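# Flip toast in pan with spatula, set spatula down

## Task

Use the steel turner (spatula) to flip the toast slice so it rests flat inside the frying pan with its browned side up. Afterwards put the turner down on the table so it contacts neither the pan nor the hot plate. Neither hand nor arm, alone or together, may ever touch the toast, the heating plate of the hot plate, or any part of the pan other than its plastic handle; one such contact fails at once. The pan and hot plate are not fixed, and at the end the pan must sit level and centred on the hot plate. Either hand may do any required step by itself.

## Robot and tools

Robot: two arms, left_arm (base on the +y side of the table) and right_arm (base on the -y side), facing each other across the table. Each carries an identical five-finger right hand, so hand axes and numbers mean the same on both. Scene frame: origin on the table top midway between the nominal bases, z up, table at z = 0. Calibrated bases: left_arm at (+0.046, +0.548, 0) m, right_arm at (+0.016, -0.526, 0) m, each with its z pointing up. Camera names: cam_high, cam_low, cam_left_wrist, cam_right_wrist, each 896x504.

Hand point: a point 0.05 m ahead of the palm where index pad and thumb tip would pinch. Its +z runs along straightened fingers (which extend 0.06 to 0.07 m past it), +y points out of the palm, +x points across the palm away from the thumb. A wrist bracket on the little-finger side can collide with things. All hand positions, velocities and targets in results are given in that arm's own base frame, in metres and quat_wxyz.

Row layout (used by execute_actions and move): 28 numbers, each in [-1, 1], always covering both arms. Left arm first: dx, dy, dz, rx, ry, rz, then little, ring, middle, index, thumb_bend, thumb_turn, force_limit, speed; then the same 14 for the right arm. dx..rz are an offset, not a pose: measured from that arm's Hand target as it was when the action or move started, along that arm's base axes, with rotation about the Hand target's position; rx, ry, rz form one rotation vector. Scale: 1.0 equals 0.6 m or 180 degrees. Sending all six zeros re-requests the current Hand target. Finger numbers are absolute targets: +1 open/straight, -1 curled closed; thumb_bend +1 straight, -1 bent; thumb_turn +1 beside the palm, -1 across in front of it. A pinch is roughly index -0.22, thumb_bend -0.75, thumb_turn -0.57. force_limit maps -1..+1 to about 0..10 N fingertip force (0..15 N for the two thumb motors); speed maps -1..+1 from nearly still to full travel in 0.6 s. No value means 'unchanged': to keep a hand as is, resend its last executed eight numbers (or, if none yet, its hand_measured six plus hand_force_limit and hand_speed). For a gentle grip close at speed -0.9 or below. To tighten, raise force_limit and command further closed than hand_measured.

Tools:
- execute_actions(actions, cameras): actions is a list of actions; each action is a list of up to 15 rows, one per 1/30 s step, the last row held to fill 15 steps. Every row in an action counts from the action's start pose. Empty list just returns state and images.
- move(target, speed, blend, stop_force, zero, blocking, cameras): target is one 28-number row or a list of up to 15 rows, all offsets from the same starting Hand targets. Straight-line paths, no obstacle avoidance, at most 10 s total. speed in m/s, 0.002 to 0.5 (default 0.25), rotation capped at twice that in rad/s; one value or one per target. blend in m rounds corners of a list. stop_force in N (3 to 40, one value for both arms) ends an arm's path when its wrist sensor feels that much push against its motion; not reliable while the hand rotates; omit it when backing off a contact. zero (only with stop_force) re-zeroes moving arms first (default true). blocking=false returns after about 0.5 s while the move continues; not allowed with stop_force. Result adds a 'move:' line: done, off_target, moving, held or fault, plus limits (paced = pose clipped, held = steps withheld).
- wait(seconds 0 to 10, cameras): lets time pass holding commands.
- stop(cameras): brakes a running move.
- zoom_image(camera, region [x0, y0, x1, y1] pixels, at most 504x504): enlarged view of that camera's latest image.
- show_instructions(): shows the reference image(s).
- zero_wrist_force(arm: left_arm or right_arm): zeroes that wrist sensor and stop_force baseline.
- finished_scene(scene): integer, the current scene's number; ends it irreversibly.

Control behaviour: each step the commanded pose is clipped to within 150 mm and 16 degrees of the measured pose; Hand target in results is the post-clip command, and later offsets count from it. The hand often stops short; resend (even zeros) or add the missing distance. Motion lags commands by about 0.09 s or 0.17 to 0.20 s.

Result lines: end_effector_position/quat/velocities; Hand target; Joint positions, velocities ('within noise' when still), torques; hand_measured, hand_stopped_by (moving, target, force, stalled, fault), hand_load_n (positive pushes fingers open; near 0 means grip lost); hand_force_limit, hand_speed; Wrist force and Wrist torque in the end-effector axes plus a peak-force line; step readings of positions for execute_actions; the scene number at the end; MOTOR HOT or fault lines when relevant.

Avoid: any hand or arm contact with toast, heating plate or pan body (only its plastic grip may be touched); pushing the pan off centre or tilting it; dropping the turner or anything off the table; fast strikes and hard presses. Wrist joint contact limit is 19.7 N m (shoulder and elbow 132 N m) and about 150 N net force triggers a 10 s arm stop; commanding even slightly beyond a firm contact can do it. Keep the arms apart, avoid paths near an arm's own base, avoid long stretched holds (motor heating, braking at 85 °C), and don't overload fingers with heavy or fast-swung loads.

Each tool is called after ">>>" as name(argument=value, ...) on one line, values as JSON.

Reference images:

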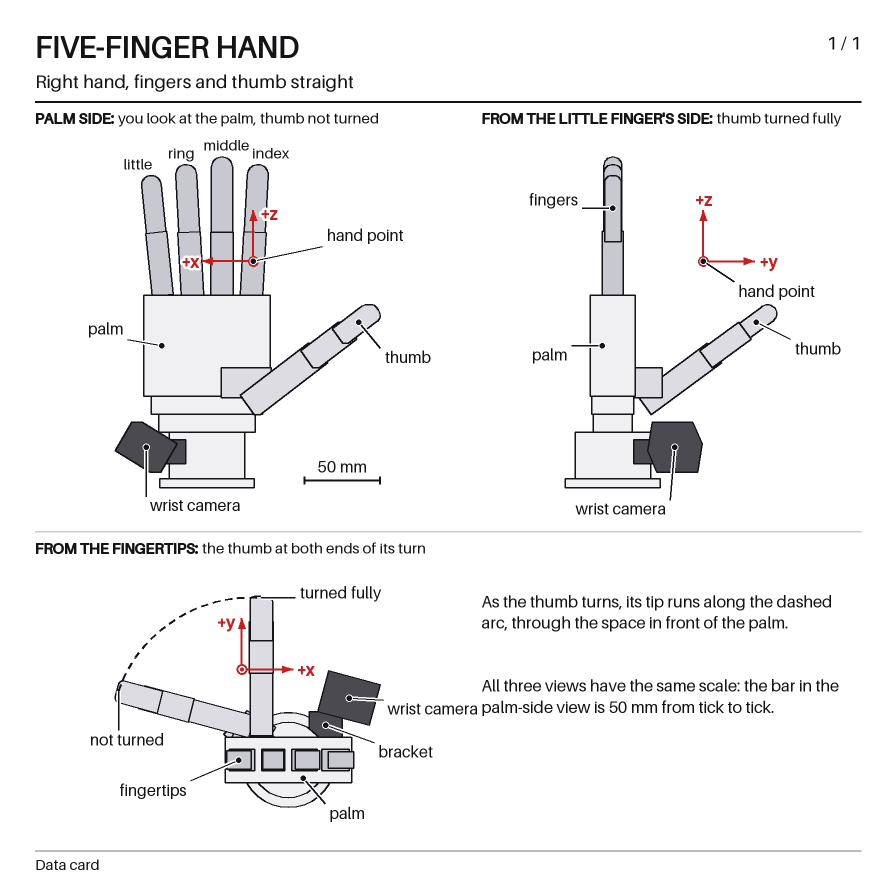

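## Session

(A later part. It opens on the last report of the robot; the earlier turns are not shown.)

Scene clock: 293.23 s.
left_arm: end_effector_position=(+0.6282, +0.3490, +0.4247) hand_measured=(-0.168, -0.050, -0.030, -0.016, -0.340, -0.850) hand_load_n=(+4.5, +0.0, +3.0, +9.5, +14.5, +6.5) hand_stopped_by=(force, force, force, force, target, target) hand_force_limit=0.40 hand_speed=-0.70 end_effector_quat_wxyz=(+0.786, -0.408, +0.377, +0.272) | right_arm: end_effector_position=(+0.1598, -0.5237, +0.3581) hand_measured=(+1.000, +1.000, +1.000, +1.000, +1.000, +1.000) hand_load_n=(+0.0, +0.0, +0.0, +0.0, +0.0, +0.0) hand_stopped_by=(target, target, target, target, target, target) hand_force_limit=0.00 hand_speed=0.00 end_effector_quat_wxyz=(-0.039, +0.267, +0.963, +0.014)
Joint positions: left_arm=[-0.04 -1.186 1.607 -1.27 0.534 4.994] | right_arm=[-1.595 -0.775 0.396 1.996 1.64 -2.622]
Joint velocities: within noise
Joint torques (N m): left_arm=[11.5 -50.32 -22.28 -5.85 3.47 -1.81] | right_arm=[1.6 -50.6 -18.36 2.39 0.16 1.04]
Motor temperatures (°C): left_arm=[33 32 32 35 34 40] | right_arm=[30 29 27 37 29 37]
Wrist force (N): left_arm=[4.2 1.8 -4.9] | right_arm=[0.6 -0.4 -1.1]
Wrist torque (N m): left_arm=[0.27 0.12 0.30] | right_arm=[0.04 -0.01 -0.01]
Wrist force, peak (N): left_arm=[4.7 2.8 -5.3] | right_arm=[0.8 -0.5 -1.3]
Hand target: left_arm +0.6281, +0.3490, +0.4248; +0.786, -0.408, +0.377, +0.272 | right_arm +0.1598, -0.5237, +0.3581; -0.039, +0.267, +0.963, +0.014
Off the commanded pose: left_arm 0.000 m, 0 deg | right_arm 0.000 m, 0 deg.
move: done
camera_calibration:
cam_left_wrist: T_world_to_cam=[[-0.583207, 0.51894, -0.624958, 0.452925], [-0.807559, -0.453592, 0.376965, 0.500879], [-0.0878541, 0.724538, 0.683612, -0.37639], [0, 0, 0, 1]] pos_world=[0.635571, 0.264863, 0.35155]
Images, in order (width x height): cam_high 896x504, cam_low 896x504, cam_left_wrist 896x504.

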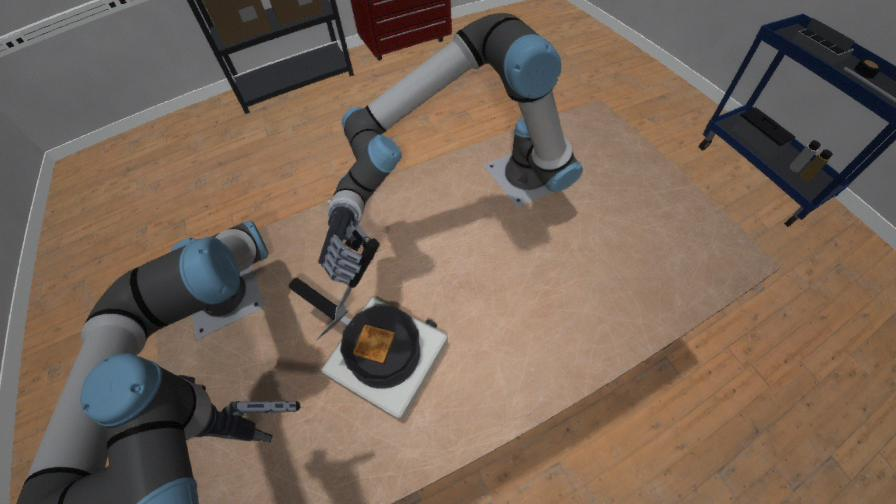

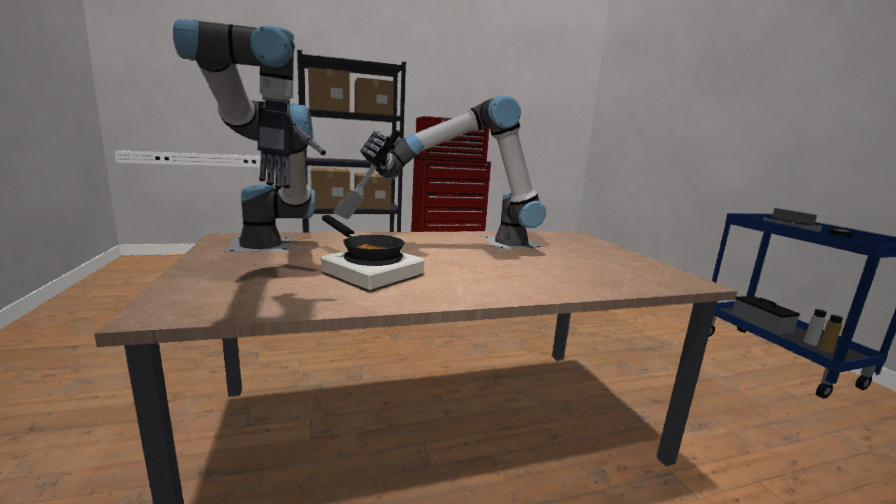

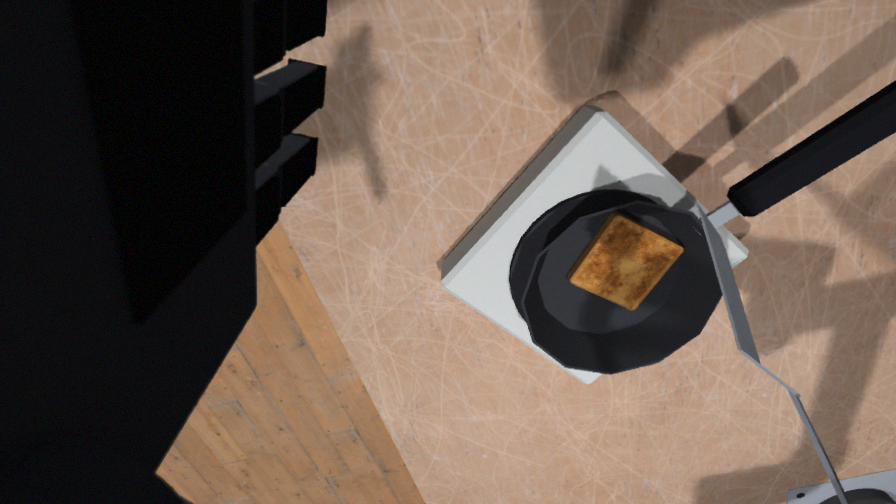

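>>> move(target=[[0.0642,0.0972,0.0103,-0.1146,0.1216,0.076,-0.85,-0.85,-0.85,-0.63,-0.35,-0.85,0.7,-0.8,0,0,0,0,0,0,1,1,1,1,1,1,0,0]], speed=0.15, cameras=["cam_low","cam_left_wrist","cam_high"])

>>> zoom_image(camera="cam_left_wrist", region=[500, 160, 760, 400])

>>> zoom_image(camera="cam_low", region=[325, 190, 425, 270])

Scene clock: 313.13 s.
left_arm: end_effector_position=(+0.6666, +0.4074, +0.4310) hand_measured=(-0.276, -0.136, -0.048, -0.016, -0.336, -0.848) hand_load_n=(+9.5, +5.5, +1.5, +10.0, +23.5, +14.5) hand_stopped_by=(force, force, force, force, target, target) hand_force_limit=0.70 hand_speed=-0.80 end_effector_quat_wxyz=(+0.578, -0.524, +0.509, +0.363) | right_arm: end_effector_position=(+0.1598, -0.5237, +0.3581) hand_measured=(+1.000, +1.000, +1.000, +1.000, +1.000, +1.000) hand_load_n=(+0.0, +0.0, +0.0, +0.0, +0.0, +0.0) hand_stopped_by=(target, target, target, target, target, target) hand_force_limit=0.00 hand_speed=0.00 end_effector_quat_wxyz=(-0.039, +0.267, +0.963, +0.014)
Joint positions: left_arm=[0.022 -0.679 0.424 0.546 0.242 4.19] | right_arm=[-1.595 -0.775 0.396 1.996 1.64 -2.622]
Joint velocities: within noise
Joint torques (N m): left_arm=[-12.75 -68.91 -15.55 -1.17 -1.83 2.09] | right_arm=[2.04 -50.4 -18.62 2.42 0.21 1.19]
Motor temperatures (°C): left_arm=[33 32 32 35 33 40] | right_arm=[30 29 27 37 29 37]
Wrist force (N): left_arm=[4.7 0.3 -2.7] | right_arm=[0.6 -0.5 -1.1]
Wrist torque (N m): left_arm=[0.11 -0.07 0.19] | right_arm=[0.03 0.00 -0.02]
Wrist force, peak (N): left_arm=[4.5 1.5 -5.2] | right_arm=[0.7 -0.7 -1.4]
Hand target: left_arm +0.6666, +0.4074, +0.4310; +0.578, -0.524, +0.510, +0.363 | right_arm +0.1598, -0.5237, +0.3581; -0.039, +0.267, +0.963, +0.014
Off the commanded pose: left_arm 0.000 m, 0 deg | right_arm 0.000 m, 0 deg.
move: done
camera_calibration:
cam_left_wrist: T_world_to_cam=[[-0.876916, 0.138676, -0.460204, 0.728647], [-0.475041, -0.395833, 0.785908, 0.134641], [-0.0731773, 0.907791, 0.412989, -0.387426], [0, 0, 0, 1]] pos_world=[0.674571, 0.303951, 0.389514]
Images, in order (width x height): cam_high 896x504, cam_low 896x504, cam_left_wrist 896x504.

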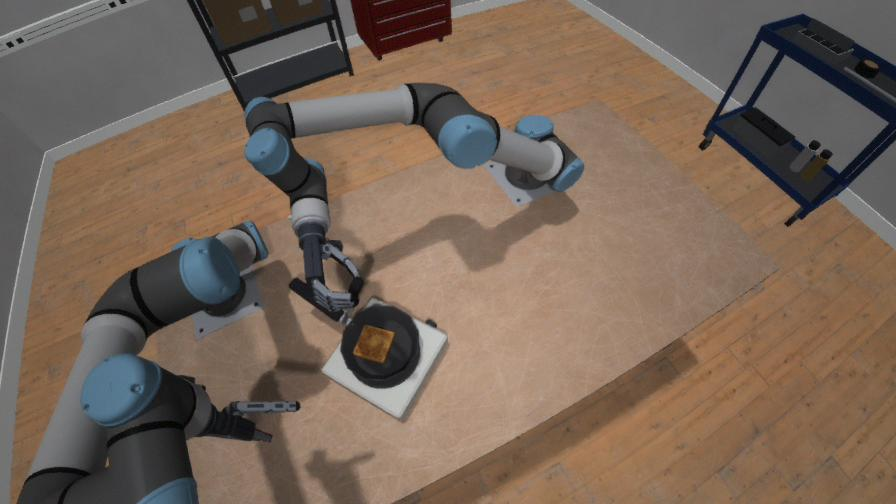

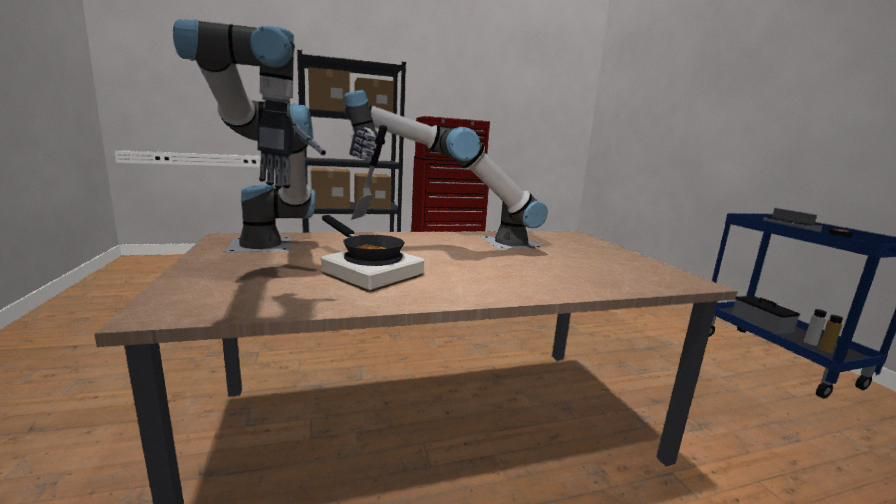

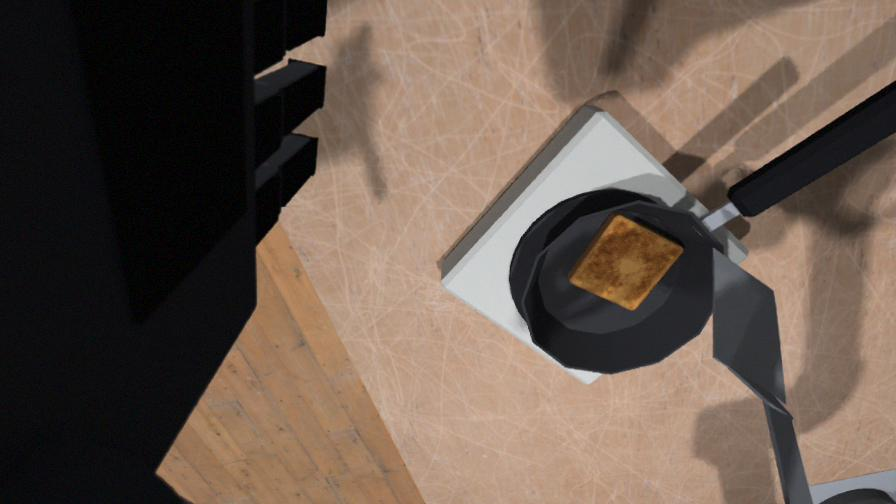

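Scaled by 1.938 from the camera's 896x504 image, which has a finer 1280x720 frame.

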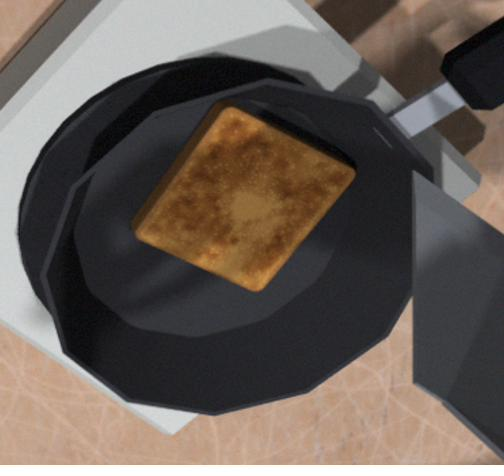

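Scaled by 5.040 from the camera's 896x504 image, which has a finer 1280x720 frame.

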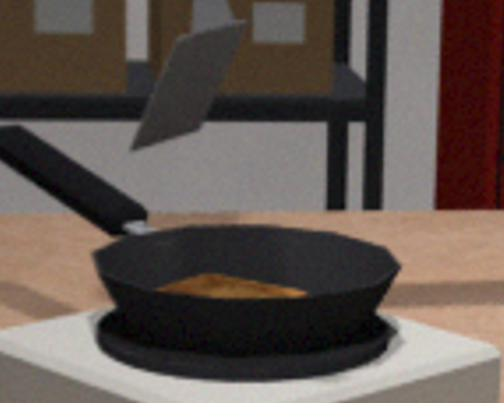

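>>> move(target=[[-0.0522,-0.0185,-0.0783,0.0402,-0.0384,0.0278,-0.85,-0.85,-0.85,-0.63,-0.35,-0.85,0.7,-0.8,0,0,0,0,0,0,1,1,1,1,1,1,0,0]], speed=0.1, cameras=["cam_low","cam_left_wrist"])

>>> zoom_image(camera="cam_left_wrist", region=[500, 160, 760, 400])

>>> zoom_image(camera="cam_low", region=[325, 190, 425, 270])

Scene clock: 319.20 s.
left_arm: end_effector_position=(+0.6353, +0.3963, +0.3839) hand_measured=(-0.276, -0.136, -0.048, -0.016, -0.336, -0.848) hand_load_n=(+9.0, +5.5, +2.0, +10.0, +23.0, +15.0) hand_stopped_by=(force, force, force, force, target, target) hand_force_limit=0.70 hand_speed=-0.80 end_effector_quat_wxyz=(+0.623, -0.529, +0.427, +0.387) | right_arm: end_effector_position=(+0.1598, -0.5237, +0.3581) hand_measured=(+1.000, +1.000, +1.000, +1.000, +1.000, +1.000) hand_load_n=(+0.0, +0.0, +0.0, +0.0, +0.0, +0.0) hand_stopped_by=(target, target, target, target, target, target) hand_force_limit=0.00 hand_speed=0.00 end_effector_quat_wxyz=(-0.039, +0.267, +0.963, +0.014)
Joint positions: left_arm=[0.012 -0.975 1.159 -0.698 0.154 4.885] | right_arm=[-1.595 -0.775 0.396 1.996 1.64 -2.622]
Joint velocities: within noise
Joint torques (N m): left_arm=[12.78 -52.64 -41.4 -0.56 2.63 -1.96] | right_arm=[1.67 -50.07 -18.23 2.2 0.15 1.27]
Motor temperatures (°C): left_arm=[33 32 32 35 33 40] | right_arm=[30 29 27 37 29 37]
Wrist force (N): left_arm=[5.0 1.1 -3.1] | right_arm=[0.6 -0.5 -1.2]
Wrist torque (N m): left_arm=[0.19 -0.10 0.28] | right_arm=[0.04 -0.01 -0.02]
Wrist force, peak (N): left_arm=[5.1 1.8 -3.3] | right_arm=[0.8 -0.7 -1.4]
Hand target: left_arm +0.6353, +0.3963, +0.3840; +0.623, -0.529, +0.427, +0.387 | right_arm +0.1598, -0.5237, +0.3581; -0.039, +0.267, +0.963, +0.014
Off the commanded pose: left_arm 0.000 m, 0 deg | right_arm 0.000 m, 0 deg.
move: done
camera_calibration:
cam_left_wrist: T_world_to_cam=[[-0.828052, 0.127734, -0.545907, 0.687244], [-0.521894, -0.531357, 0.667298, 0.28131], [-0.204835, 0.837463, 0.506655, -0.284661], [0, 0, 0, 1]] pos_world=[0.657579, 0.300084, 0.331678]
Images, in order (width x height): cam_low 896x504, cam_left_wrist 896x504.

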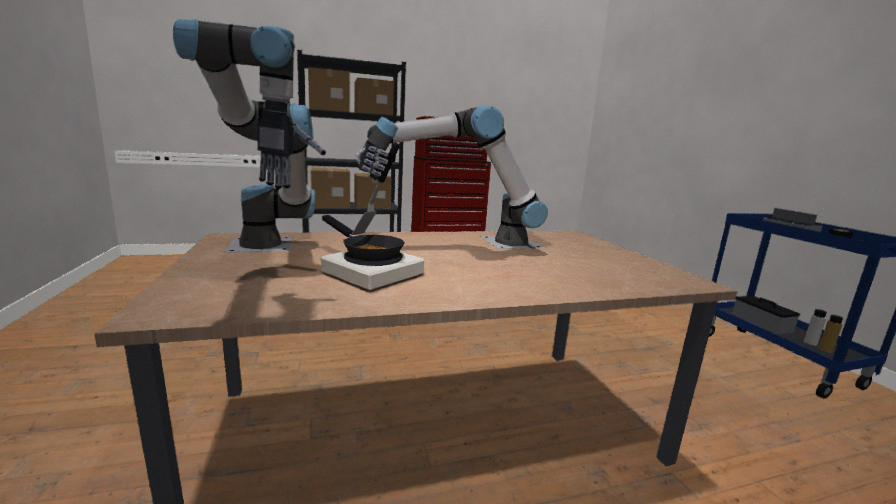

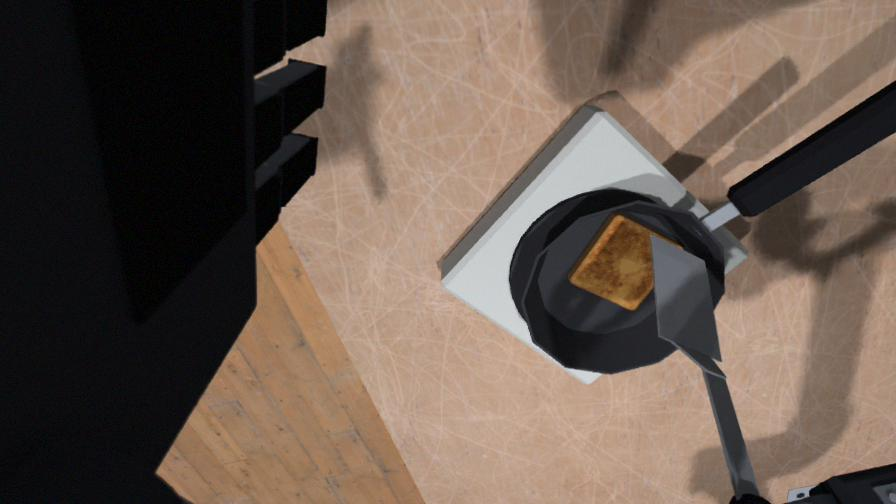

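Scaled by 1.938 from the camera's 896x504 image, which has a finer 1280x720 frame.

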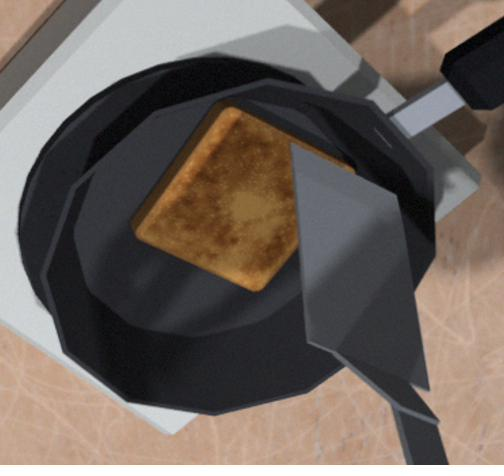

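Scaled by 5.040 from the camera's 896x504 image, which has a finer 1280x720 frame.

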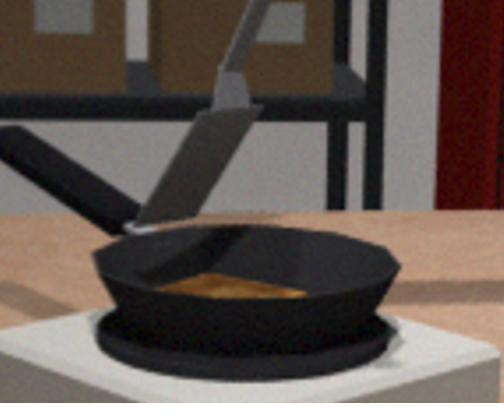

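>>> move(target=[[0.0036,-0.0035,-0.03,0,0,0,-0.85,-0.85,-0.85,-0.63,-0.35,-0.85,0.7,-0.8,0,0,0,0,0,0,1,1,1,1,1,1,0,0],[0.0036,-0.0035,-0.0733,0,0,0,-0.85,-0.85,-0.85,-0.63,-0.35,-0.85,0.7,-0.8,0,0,0,0,0,0,1,1,1,1,1,1,0,0]], speed=[0.05,0.02], stop_force=4, cameras=["cam_low","cam_left_wrist"])

>>> zoom_image(camera="cam_left_wrist", region=[500, 160, 760, 400])

>>> zoom_image(camera="cam_low", region=[325, 190, 425, 270])

Scene clock: 325.80 s.
left_arm: end_effector_position=(+0.6375, +0.3942, +0.3400) hand_measured=(-0.276, -0.136, -0.048, -0.016, -0.336, -0.848) hand_load_n=(+11.0, +6.5, +1.5, +8.5, +24.5, +14.5) hand_stopped_by=(force, force, force, force, target, target) hand_force_limit=0.70 hand_speed=-0.80 end_effector_quat_wxyz=(+0.623, -0.529, +0.427, +0.387) | right_arm: end_effector_position=(+0.1598, -0.5237, +0.3581) hand_measured=(+1.000, +1.000, +1.000, +1.000, +1.000, +1.000) hand_load_n=(+0.0, +0.0, +0.0, +0.0, +0.0, +0.0) hand_stopped_by=(target, target, target, target, target, target) hand_force_limit=0.00 hand_speed=0.00 end_effector_quat_wxyz=(-0.039, +0.267, +0.963, +0.014)
Joint positions: left_arm=[0.009 -0.947 1.23 -0.809 0.151 4.897] | right_arm=[-1.595 -0.775 0.396 1.996 1.64 -2.622]
Joint velocities: within noise
Joint torques (N m): left_arm=[10.59 -62.55 -40.94 -0.9 2.72 0.7] | right_arm=[2.36 -50.35 -18.65 2.08 0.13 1.56]
Motor temperatures (°C): left_arm=[33 32 32 35 33 40] | right_arm=[30 29 27 37 29 37]
Wrist force (N): left_arm=[4.2 1.7 -2.2] | right_arm=[0.7 -0.4 -1.2]
Wrist torque (N m): left_arm=[0.27 -0.27 0.45] | right_arm=[0.04 -0.02 -0.01]
Wrist force, peak (N): left_arm=[5.4 0.9 -3.3] | right_arm=[0.9 -0.6 -1.4]
Hand target: left_arm +0.6375, +0.3942, +0.3400; +0.623, -0.529, +0.427, +0.387 | right_arm +0.1598, -0.5237, +0.3581; -0.039, +0.267, +0.963, +0.014
Off the commanded pose: left_arm 0.000 m, 0 deg | right_arm 0.000 m, 0 deg.
move: done
camera_calibration:
cam_left_wrist: T_world_to_cam=[[-0.82788, 0.127737, -0.546167, 0.665335], [-0.522061, -0.531532, 0.667027, 0.310935], [-0.205102, 0.837351, 0.506731, -0.26], [0, 0, 0, 1]] pos_world=[0.659818, 0.297996, 0.287732]
Images, in order (width x height): cam_low 896x504, cam_left_wrist 896x504.

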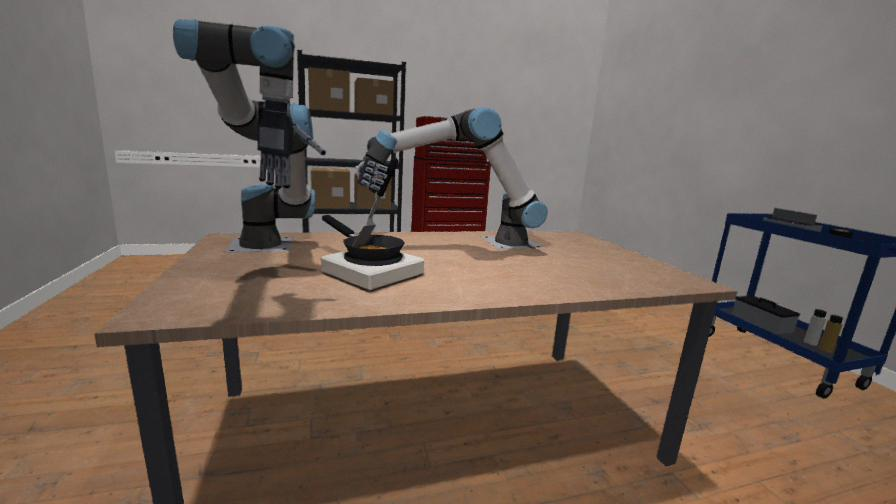

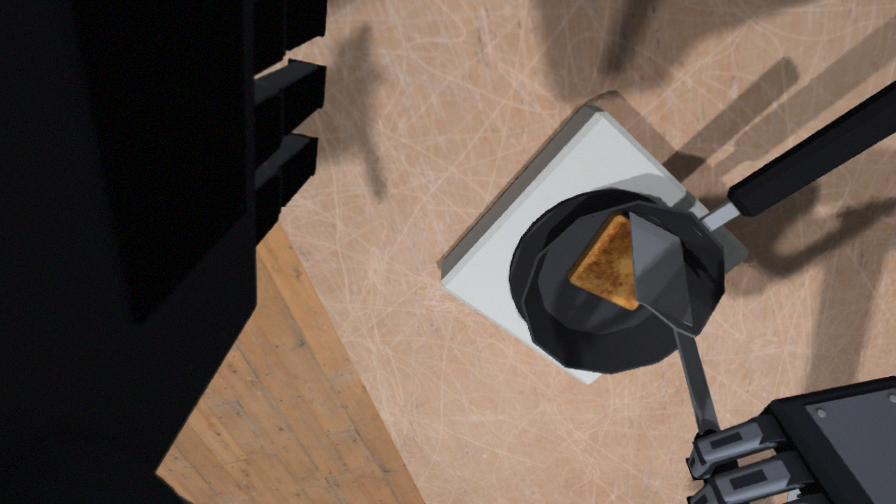

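Scaled by 1.938 from the camera's 896x504 image, which has a finer 1280x720 frame.

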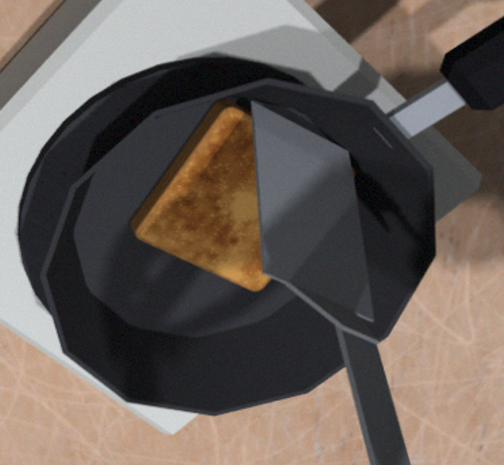

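Scaled by 5.040 from the camera's 896x504 image, which has a finer 1280x720 frame.

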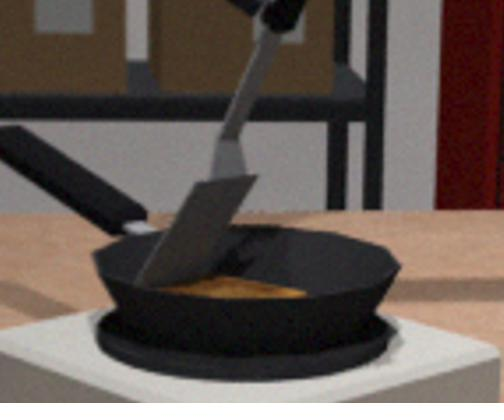

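>>> move(target=[-0.0277,0.0265,0.0,0,0,0,-0.85,-0.85,-0.85,-0.63,-0.35,-0.85,0.7,-0.8,0,0,0,0,0,0,1,1,1,1,1,1,0,0], speed=0.02, stop_force=6, cameras=["cam_low","cam_left_wrist"])

>>> zoom_image(camera="cam_left_wrist", region=[500, 160, 760, 400])

Scene clock: 329.03 s.
left_arm: end_effector_position=(+0.6208, +0.4101, +0.3400) hand_measured=(-0.276, -0.136, -0.048, -0.016, -0.336, -0.848) hand_load_n=(+9.0, +5.5, +1.5, +10.0, +23.5, +14.5) hand_stopped_by=(force, force, force, force, target, target) hand_force_limit=0.70 hand_speed=-0.80 end_effector_quat_wxyz=(+0.623, -0.529, +0.427, +0.387) | right_arm: end_effector_position=(+0.1598, -0.5237, +0.3581) hand_measured=(+1.000, +1.000, +1.000, +1.000, +1.000, +1.000) hand_load_n=(+0.0, -0.5, +0.0, +0.0, +0.0, +0.0) hand_stopped_by=(target, target, target, target, target, target) hand_force_limit=0.00 hand_speed=0.00 end_effector_quat_wxyz=(-0.039, +0.267, +0.963, +0.014)
Joint positions: left_arm=[0.033 -0.966 1.252 -0.742 0.172 4.826] | right_arm=[-1.595 -0.775 0.396 1.996 1.64 -2.622]
Joint velocities: within noise
Joint torques (N m): left_arm=[-11.68 -48.48 -38.72 -3.45 -0.55 2.27] | right_arm=[2.49 -50.2 -18.55 1.93 0.03 1.42]
Motor temperatures (°C): left_arm=[33 32 32 35 33 40] | right_arm=[30 29 27 37 29 37]
Wrist force (N): left_arm=[5.1 1.1 -2.8] | right_arm=[0.7 -0.3 -1.1]
Wrist torque (N m): left_arm=[0.17 -0.07 0.25] | right_arm=[0.04 -0.02 0.00]
Wrist force, peak (N): left_arm=[5.2 1.0 -3.2] | right_arm=[0.6 -0.5 -1.4]
Hand target: left_arm +0.6208, +0.4101, +0.3400; +0.623, -0.529, +0.427, +0.387 | right_arm +0.1598, -0.5237, +0.3581; -0.039, +0.267, +0.963, +0.014
Off the commanded pose: left_arm 0.000 m, 0 deg | right_arm 0.000 m, 0 deg.
move: done
camera_calibration:
cam_left_wrist: T_world_to_cam=[[-0.827887, 0.127732, -0.546156, 0.649544], [-0.522051, -0.531531, 0.667036, 0.310699], [-0.205097, 0.837353, 0.50673, -0.27673], [0, 0, 0, 1]] pos_world=[0.643194, 0.313899, 0.287733]
Images, in order (width x height): cam_low 896x504, cam_left_wrist 896x504.

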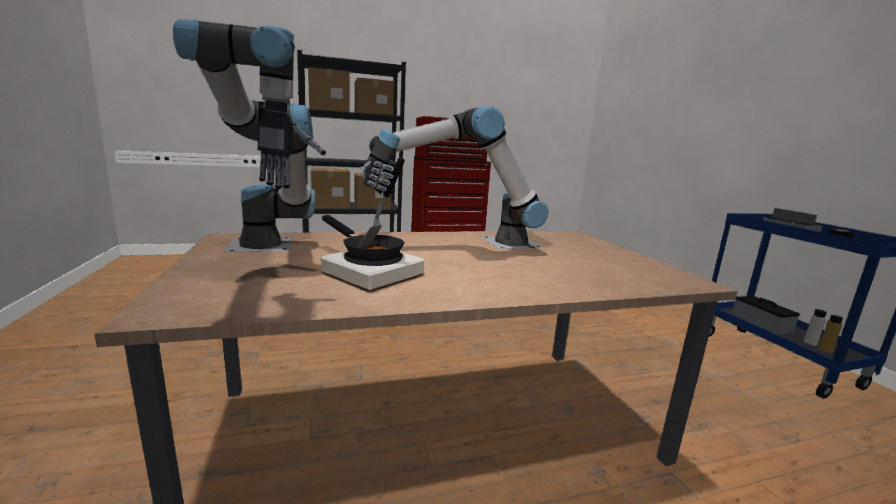

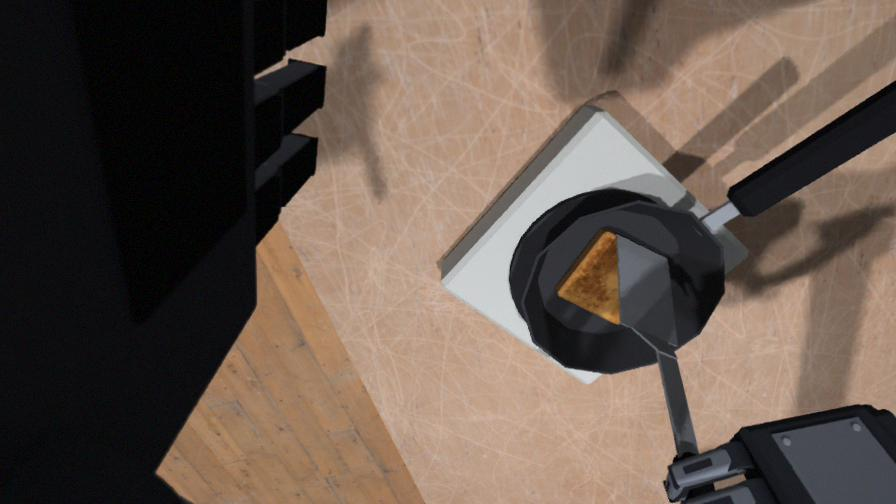

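Scaled by 1.938 from the camera's 896x504 image, which has a finer 1280x720 frame.

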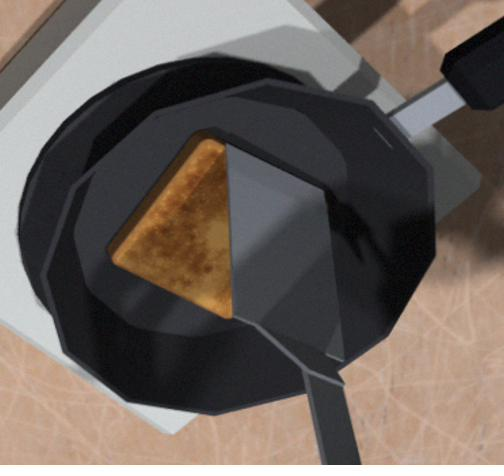

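>>> move(target=[[0,0,0.06,0,0,0,-0.85,-0.85,-0.85,-0.63,-0.35,-0.85,0.7,-0.8,0,0,0,0,0,0,1,1,1,1,1,1,0,0],[0.002,0.1081,0.06,0,0,0,-0.85,-0.85,-0.85,-0.63,-0.35,-0.85,0.7,-0.8,0,0,0,0,0,0,1,1,1,1,1,1,0,0],[0.002,0.1081,0.0233,0,0,0,-0.85,-0.85,-0.85,-0.63,-0.35,-0.85,0.7,-0.8,0,0,0,0,0,0,1,1,1,1,1,1,0,0]], speed=[0.05,0.08,0.03], stop_force=4, cameras=["cam_low","cam_left_wrist","cam_high"])

>>> zoom_image(camera="cam_left_wrist", region=[500, 160, 760, 400])

>>> zoom_image(camera="cam_low", region=[325, 190, 425, 270])

>>> zoom_image(camera="cam_high", region=[330, 295, 430, 395])

Scene clock: 336.13 s.
left_arm: end_effector_position=(+0.6220, +0.4749, +0.3540) hand_measured=(-0.276, -0.136, -0.048, -0.016, -0.336, -0.848) hand_load_n=(+9.0, +5.5, +2.0, +10.0, +23.5, +15.0) hand_stopped_by=(force, force, force, force, target, target) hand_force_limit=0.70 hand_speed=-0.80 end_effector_quat_wxyz=(+0.623, -0.529, +0.427, +0.387) | right_arm: end_effector_position=(+0.1598, -0.5237, +0.3581) hand_measured=(+1.000, +1.000, +1.000, +1.000, +1.000, +1.000) hand_load_n=(+0.0, +0.0, +0.0, +0.0, +0.0, +0.0) hand_stopped_by=(target, target, target, target, target, target) hand_force_limit=0.00 hand_speed=0.00 end_effector_quat_wxyz=(-0.039, +0.267, +0.963, +0.014)
Joint positions: left_arm=[0.129 -0.893 1.078 -0.481 0.262 4.662] | right_arm=[-1.595 -0.775 0.396 1.996 1.64 -2.622]
Joint velocities: within noise
Joint torques (N m): left_arm=[-11.47 -64.9 -40.82 0.08 2.02 -1.53] | right_arm=[3.22 -51.27 -19.37 1.76 0.06 1.33]
Motor temperatures (°C): left_arm=[33 32 32 35 33 40] | right_arm=[30 29 27 37 29 37]
Wrist force (N): left_arm=[4.6 0.9 -2.7] | right_arm=[0.7 -0.4 -1.2]
Wrist torque (N m): left_arm=[0.14 -0.03 0.25] | right_arm=[0.04 -0.02 -0.01]
Wrist force, peak (N): left_arm=[4.4 -0.2 -5.2] | right_arm=[0.9 -0.5 -1.3]
Hand target: left_arm +0.6220, +0.4749, +0.3540; +0.623, -0.529, +0.427, +0.387 | right_arm +0.1598, -0.5237, +0.3581; -0.039, +0.267, +0.963, +0.014
Off the commanded pose: left_arm 0.000 m, 0 deg | right_arm 0.000 m, 0 deg.
move: done
camera_calibration:
cam_left_wrist: T_world_to_cam=[[-0.827922, 0.127737, -0.546102, 0.649893], [-0.522009, -0.531536, 0.667065, 0.336438], [-0.205065, 0.837348, 0.506751, -0.337902], [0, 0, 0, 1]] pos_world=[0.644393, 0.378756, 0.301714]
Images, in order (width x height): cam_high 896x504, cam_low 896x504, cam_left_wrist 896x504.

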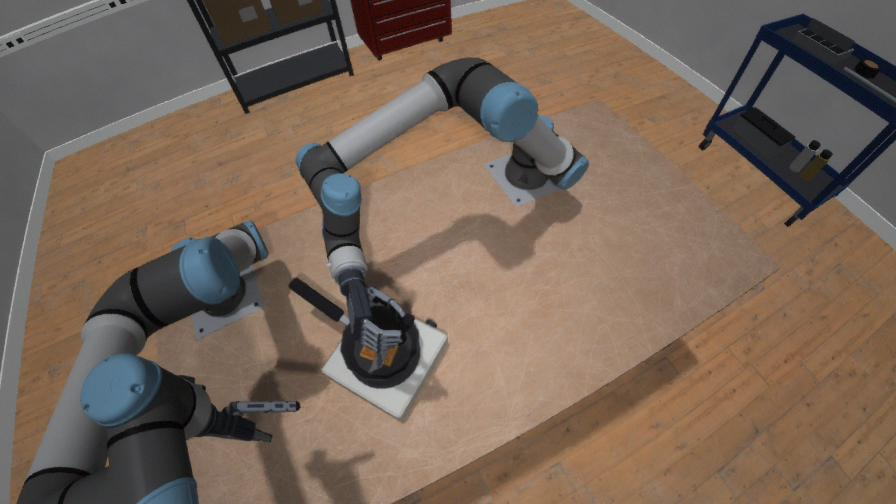

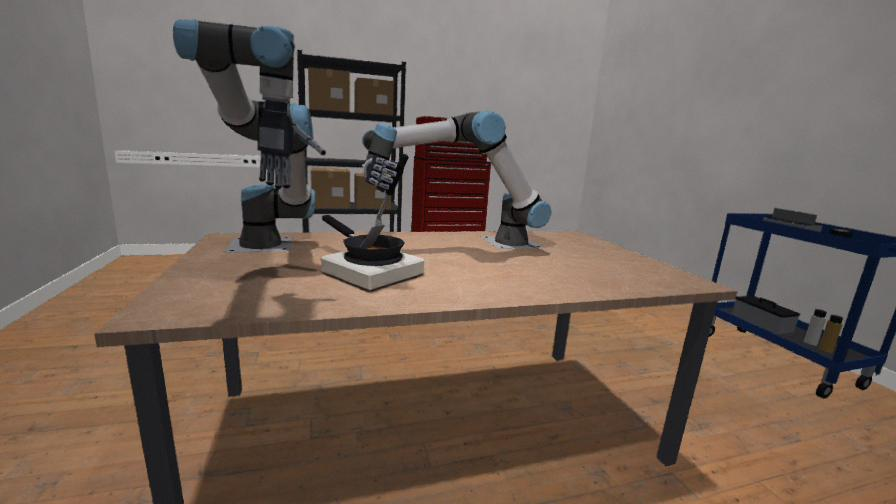

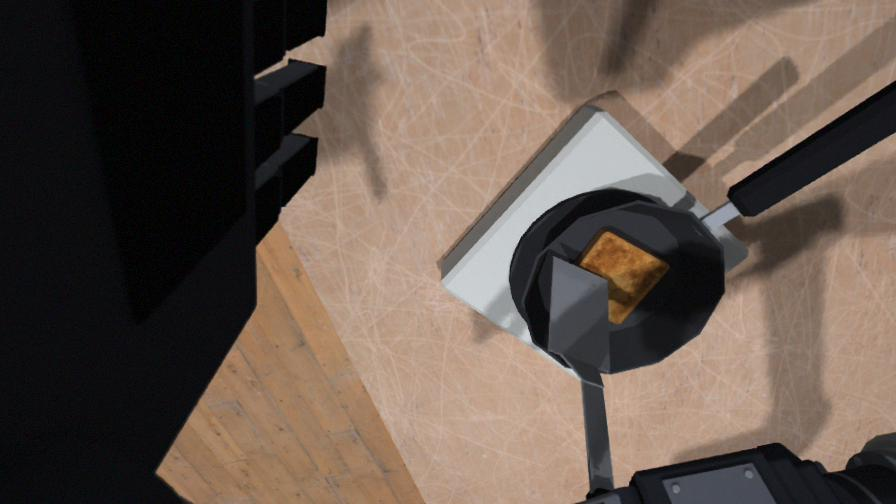

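Scaled by 1.938 from the camera's 896x504 image, which has a finer 1280x720 frame.

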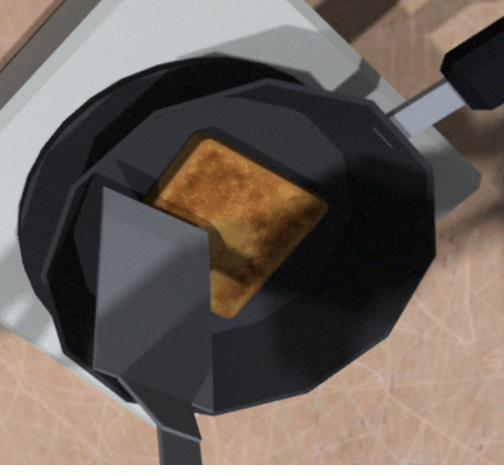

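Scaled by 5.040 from the camera's 896x504 image, which has a finer 1280x720 frame.

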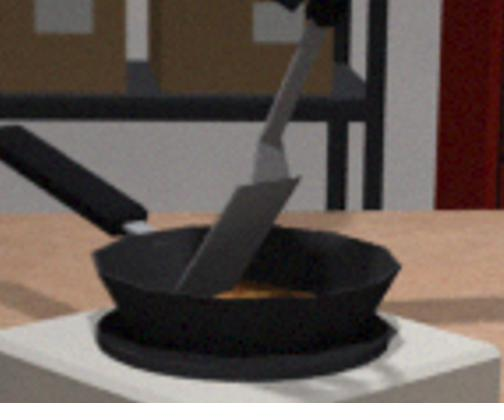

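Scaled by 5.040 from the camera's 896x504 image, which has a finer 1280x720 frame.

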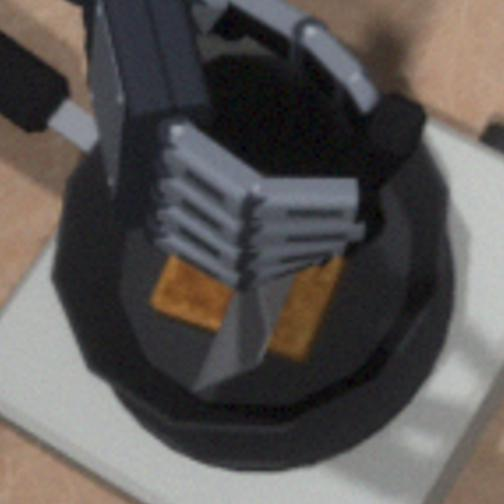

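>>> move(target=[0.0196,0.0205,0,0,0,0,-0.85,-0.85,-0.85,-0.63,-0.35,-0.85,0.7,-0.8,0,0,0,0,0,0,1,1,1,1,1,1,0,0], speed=0.02, stop_force=10, cameras=["cam_low","cam_left_wrist"])

>>> zoom_image(camera="cam_left_wrist", region=[500, 160, 760, 400])

>>> zoom_image(camera="cam_low", region=[325, 190, 425, 270])

Scene clock: 339.83 s.
left_arm: end_effector_position=(+0.6338, +0.4872, +0.3540) hand_measured=(-0.276, -0.136, -0.048, -0.016, -0.336, -0.848) hand_load_n=(+3.5, +3.0, +2.0, +12.5, +22.5, +17.0) hand_stopped_by=(force, force, force, force, target, target) hand_force_limit=0.70 hand_speed=-0.80 end_effector_quat_wxyz=(+0.623, -0.529, +0.427, +0.387) | right_arm: end_effector_position=(+0.1598, -0.5237, +0.3581) hand_measured=(+1.000, +1.000, +1.000, +1.000, +1.000, +1.000) hand_load_n=(+0.0, -0.5, +0.0, +0.0, +0.0, +0.0) hand_stopped_by=(target, target, target, target, target, target) hand_force_limit=0.00 hand_speed=0.00 end_effector_quat_wxyz=(-0.039, +0.267, +0.963, +0.014)
Joint positions: left_arm=[0.144 -0.848 1 -0.432 0.277 4.646] | right_arm=[-1.595 -0.775 0.396 1.996 1.64 -2.622]
Joint velocities: within noise
Joint torques (N m): left_arm=[-9.22 -64.87 -18.48 -3.68 -0.96 2.14] | right_arm=[2.26 -49.87 -18.68 1.62 0.11 1.3]
Motor temperatures (°C): left_arm=[33 32 32 35 33 40] | right_arm=[30 29 27 37 29 37]
Wrist force (N): left_arm=[2.4 1.3 -4.3] | right_arm=[0.7 -0.4 -1.2]
Wrist torque (N m): left_arm=[0.21 0.41 0.38] | right_arm=[0.05 -0.02 -0.01]
Wrist force, peak (N): left_arm=[4.0 1.8 -4.6] | right_arm=[0.8 -0.9 -1.3]
Hand target: left_arm +0.6338, +0.4872, +0.3540; +0.623, -0.529, +0.427, +0.387 | right_arm +0.1598, -0.5237, +0.3581; -0.039, +0.267, +0.963, +0.014
Off the commanded pose: left_arm 0.000 m, 0 deg | right_arm 0.000 m, 0 deg.
move: done
camera_calibration:
cam_left_wrist: T_world_to_cam=[[-0.827885, 0.127735, -0.54616, 0.658051], [-0.522056, -0.531528, 0.667035, 0.349155], [-0.205095, 0.837354, 0.506728, -0.345763], [0, 0, 0, 1]] pos_world=[0.656154, 0.391056, 0.30171]
Images, in order (width x height): cam_low 896x504, cam_left_wrist 896x504.

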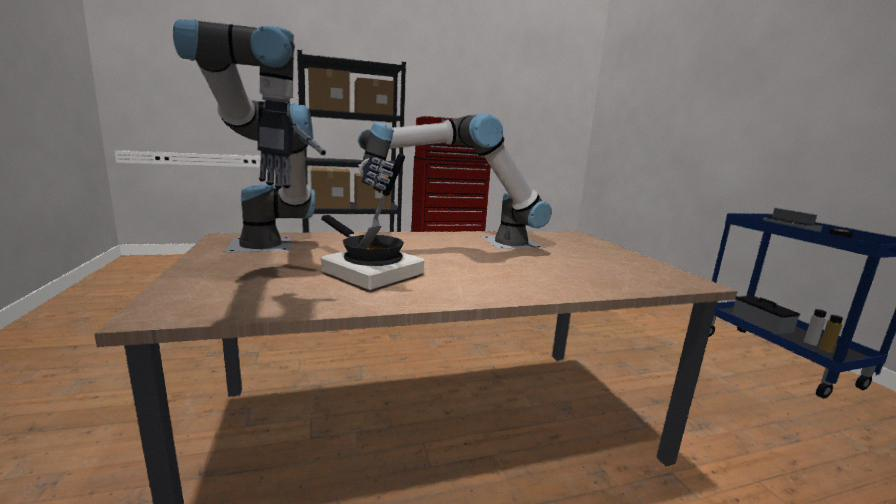

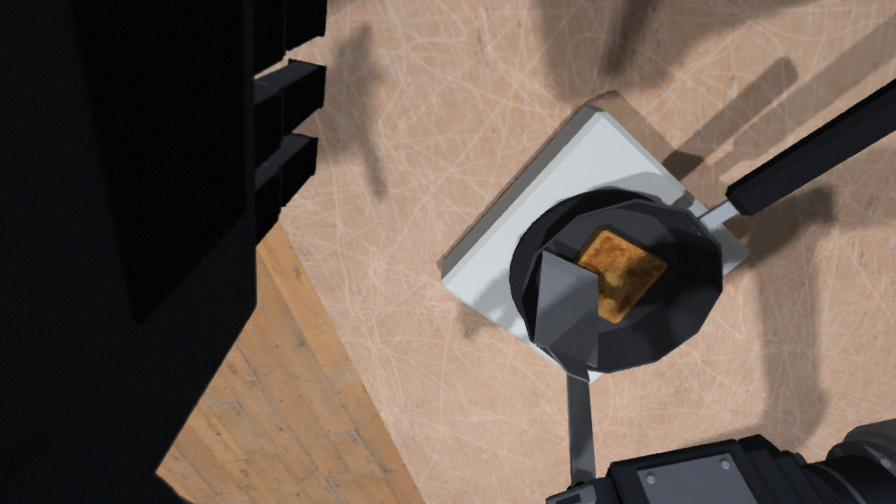

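Scaled by 1.938 from the camera's 896x504 image, which has a finer 1280x720 frame.

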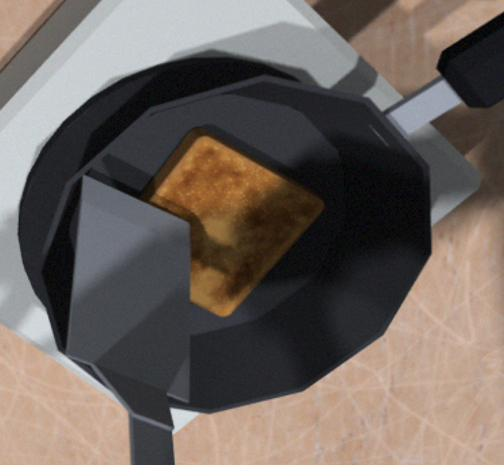

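Scaled by 5.040 from the camera's 896x504 image, which has a finer 1280x720 frame.

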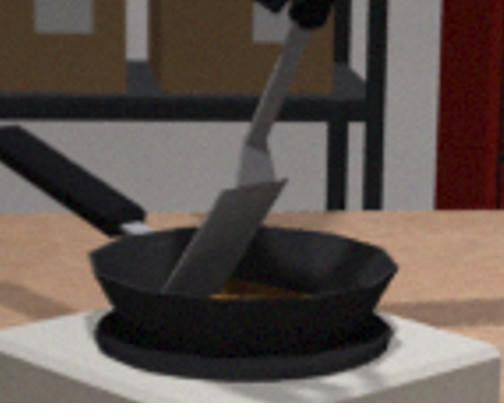

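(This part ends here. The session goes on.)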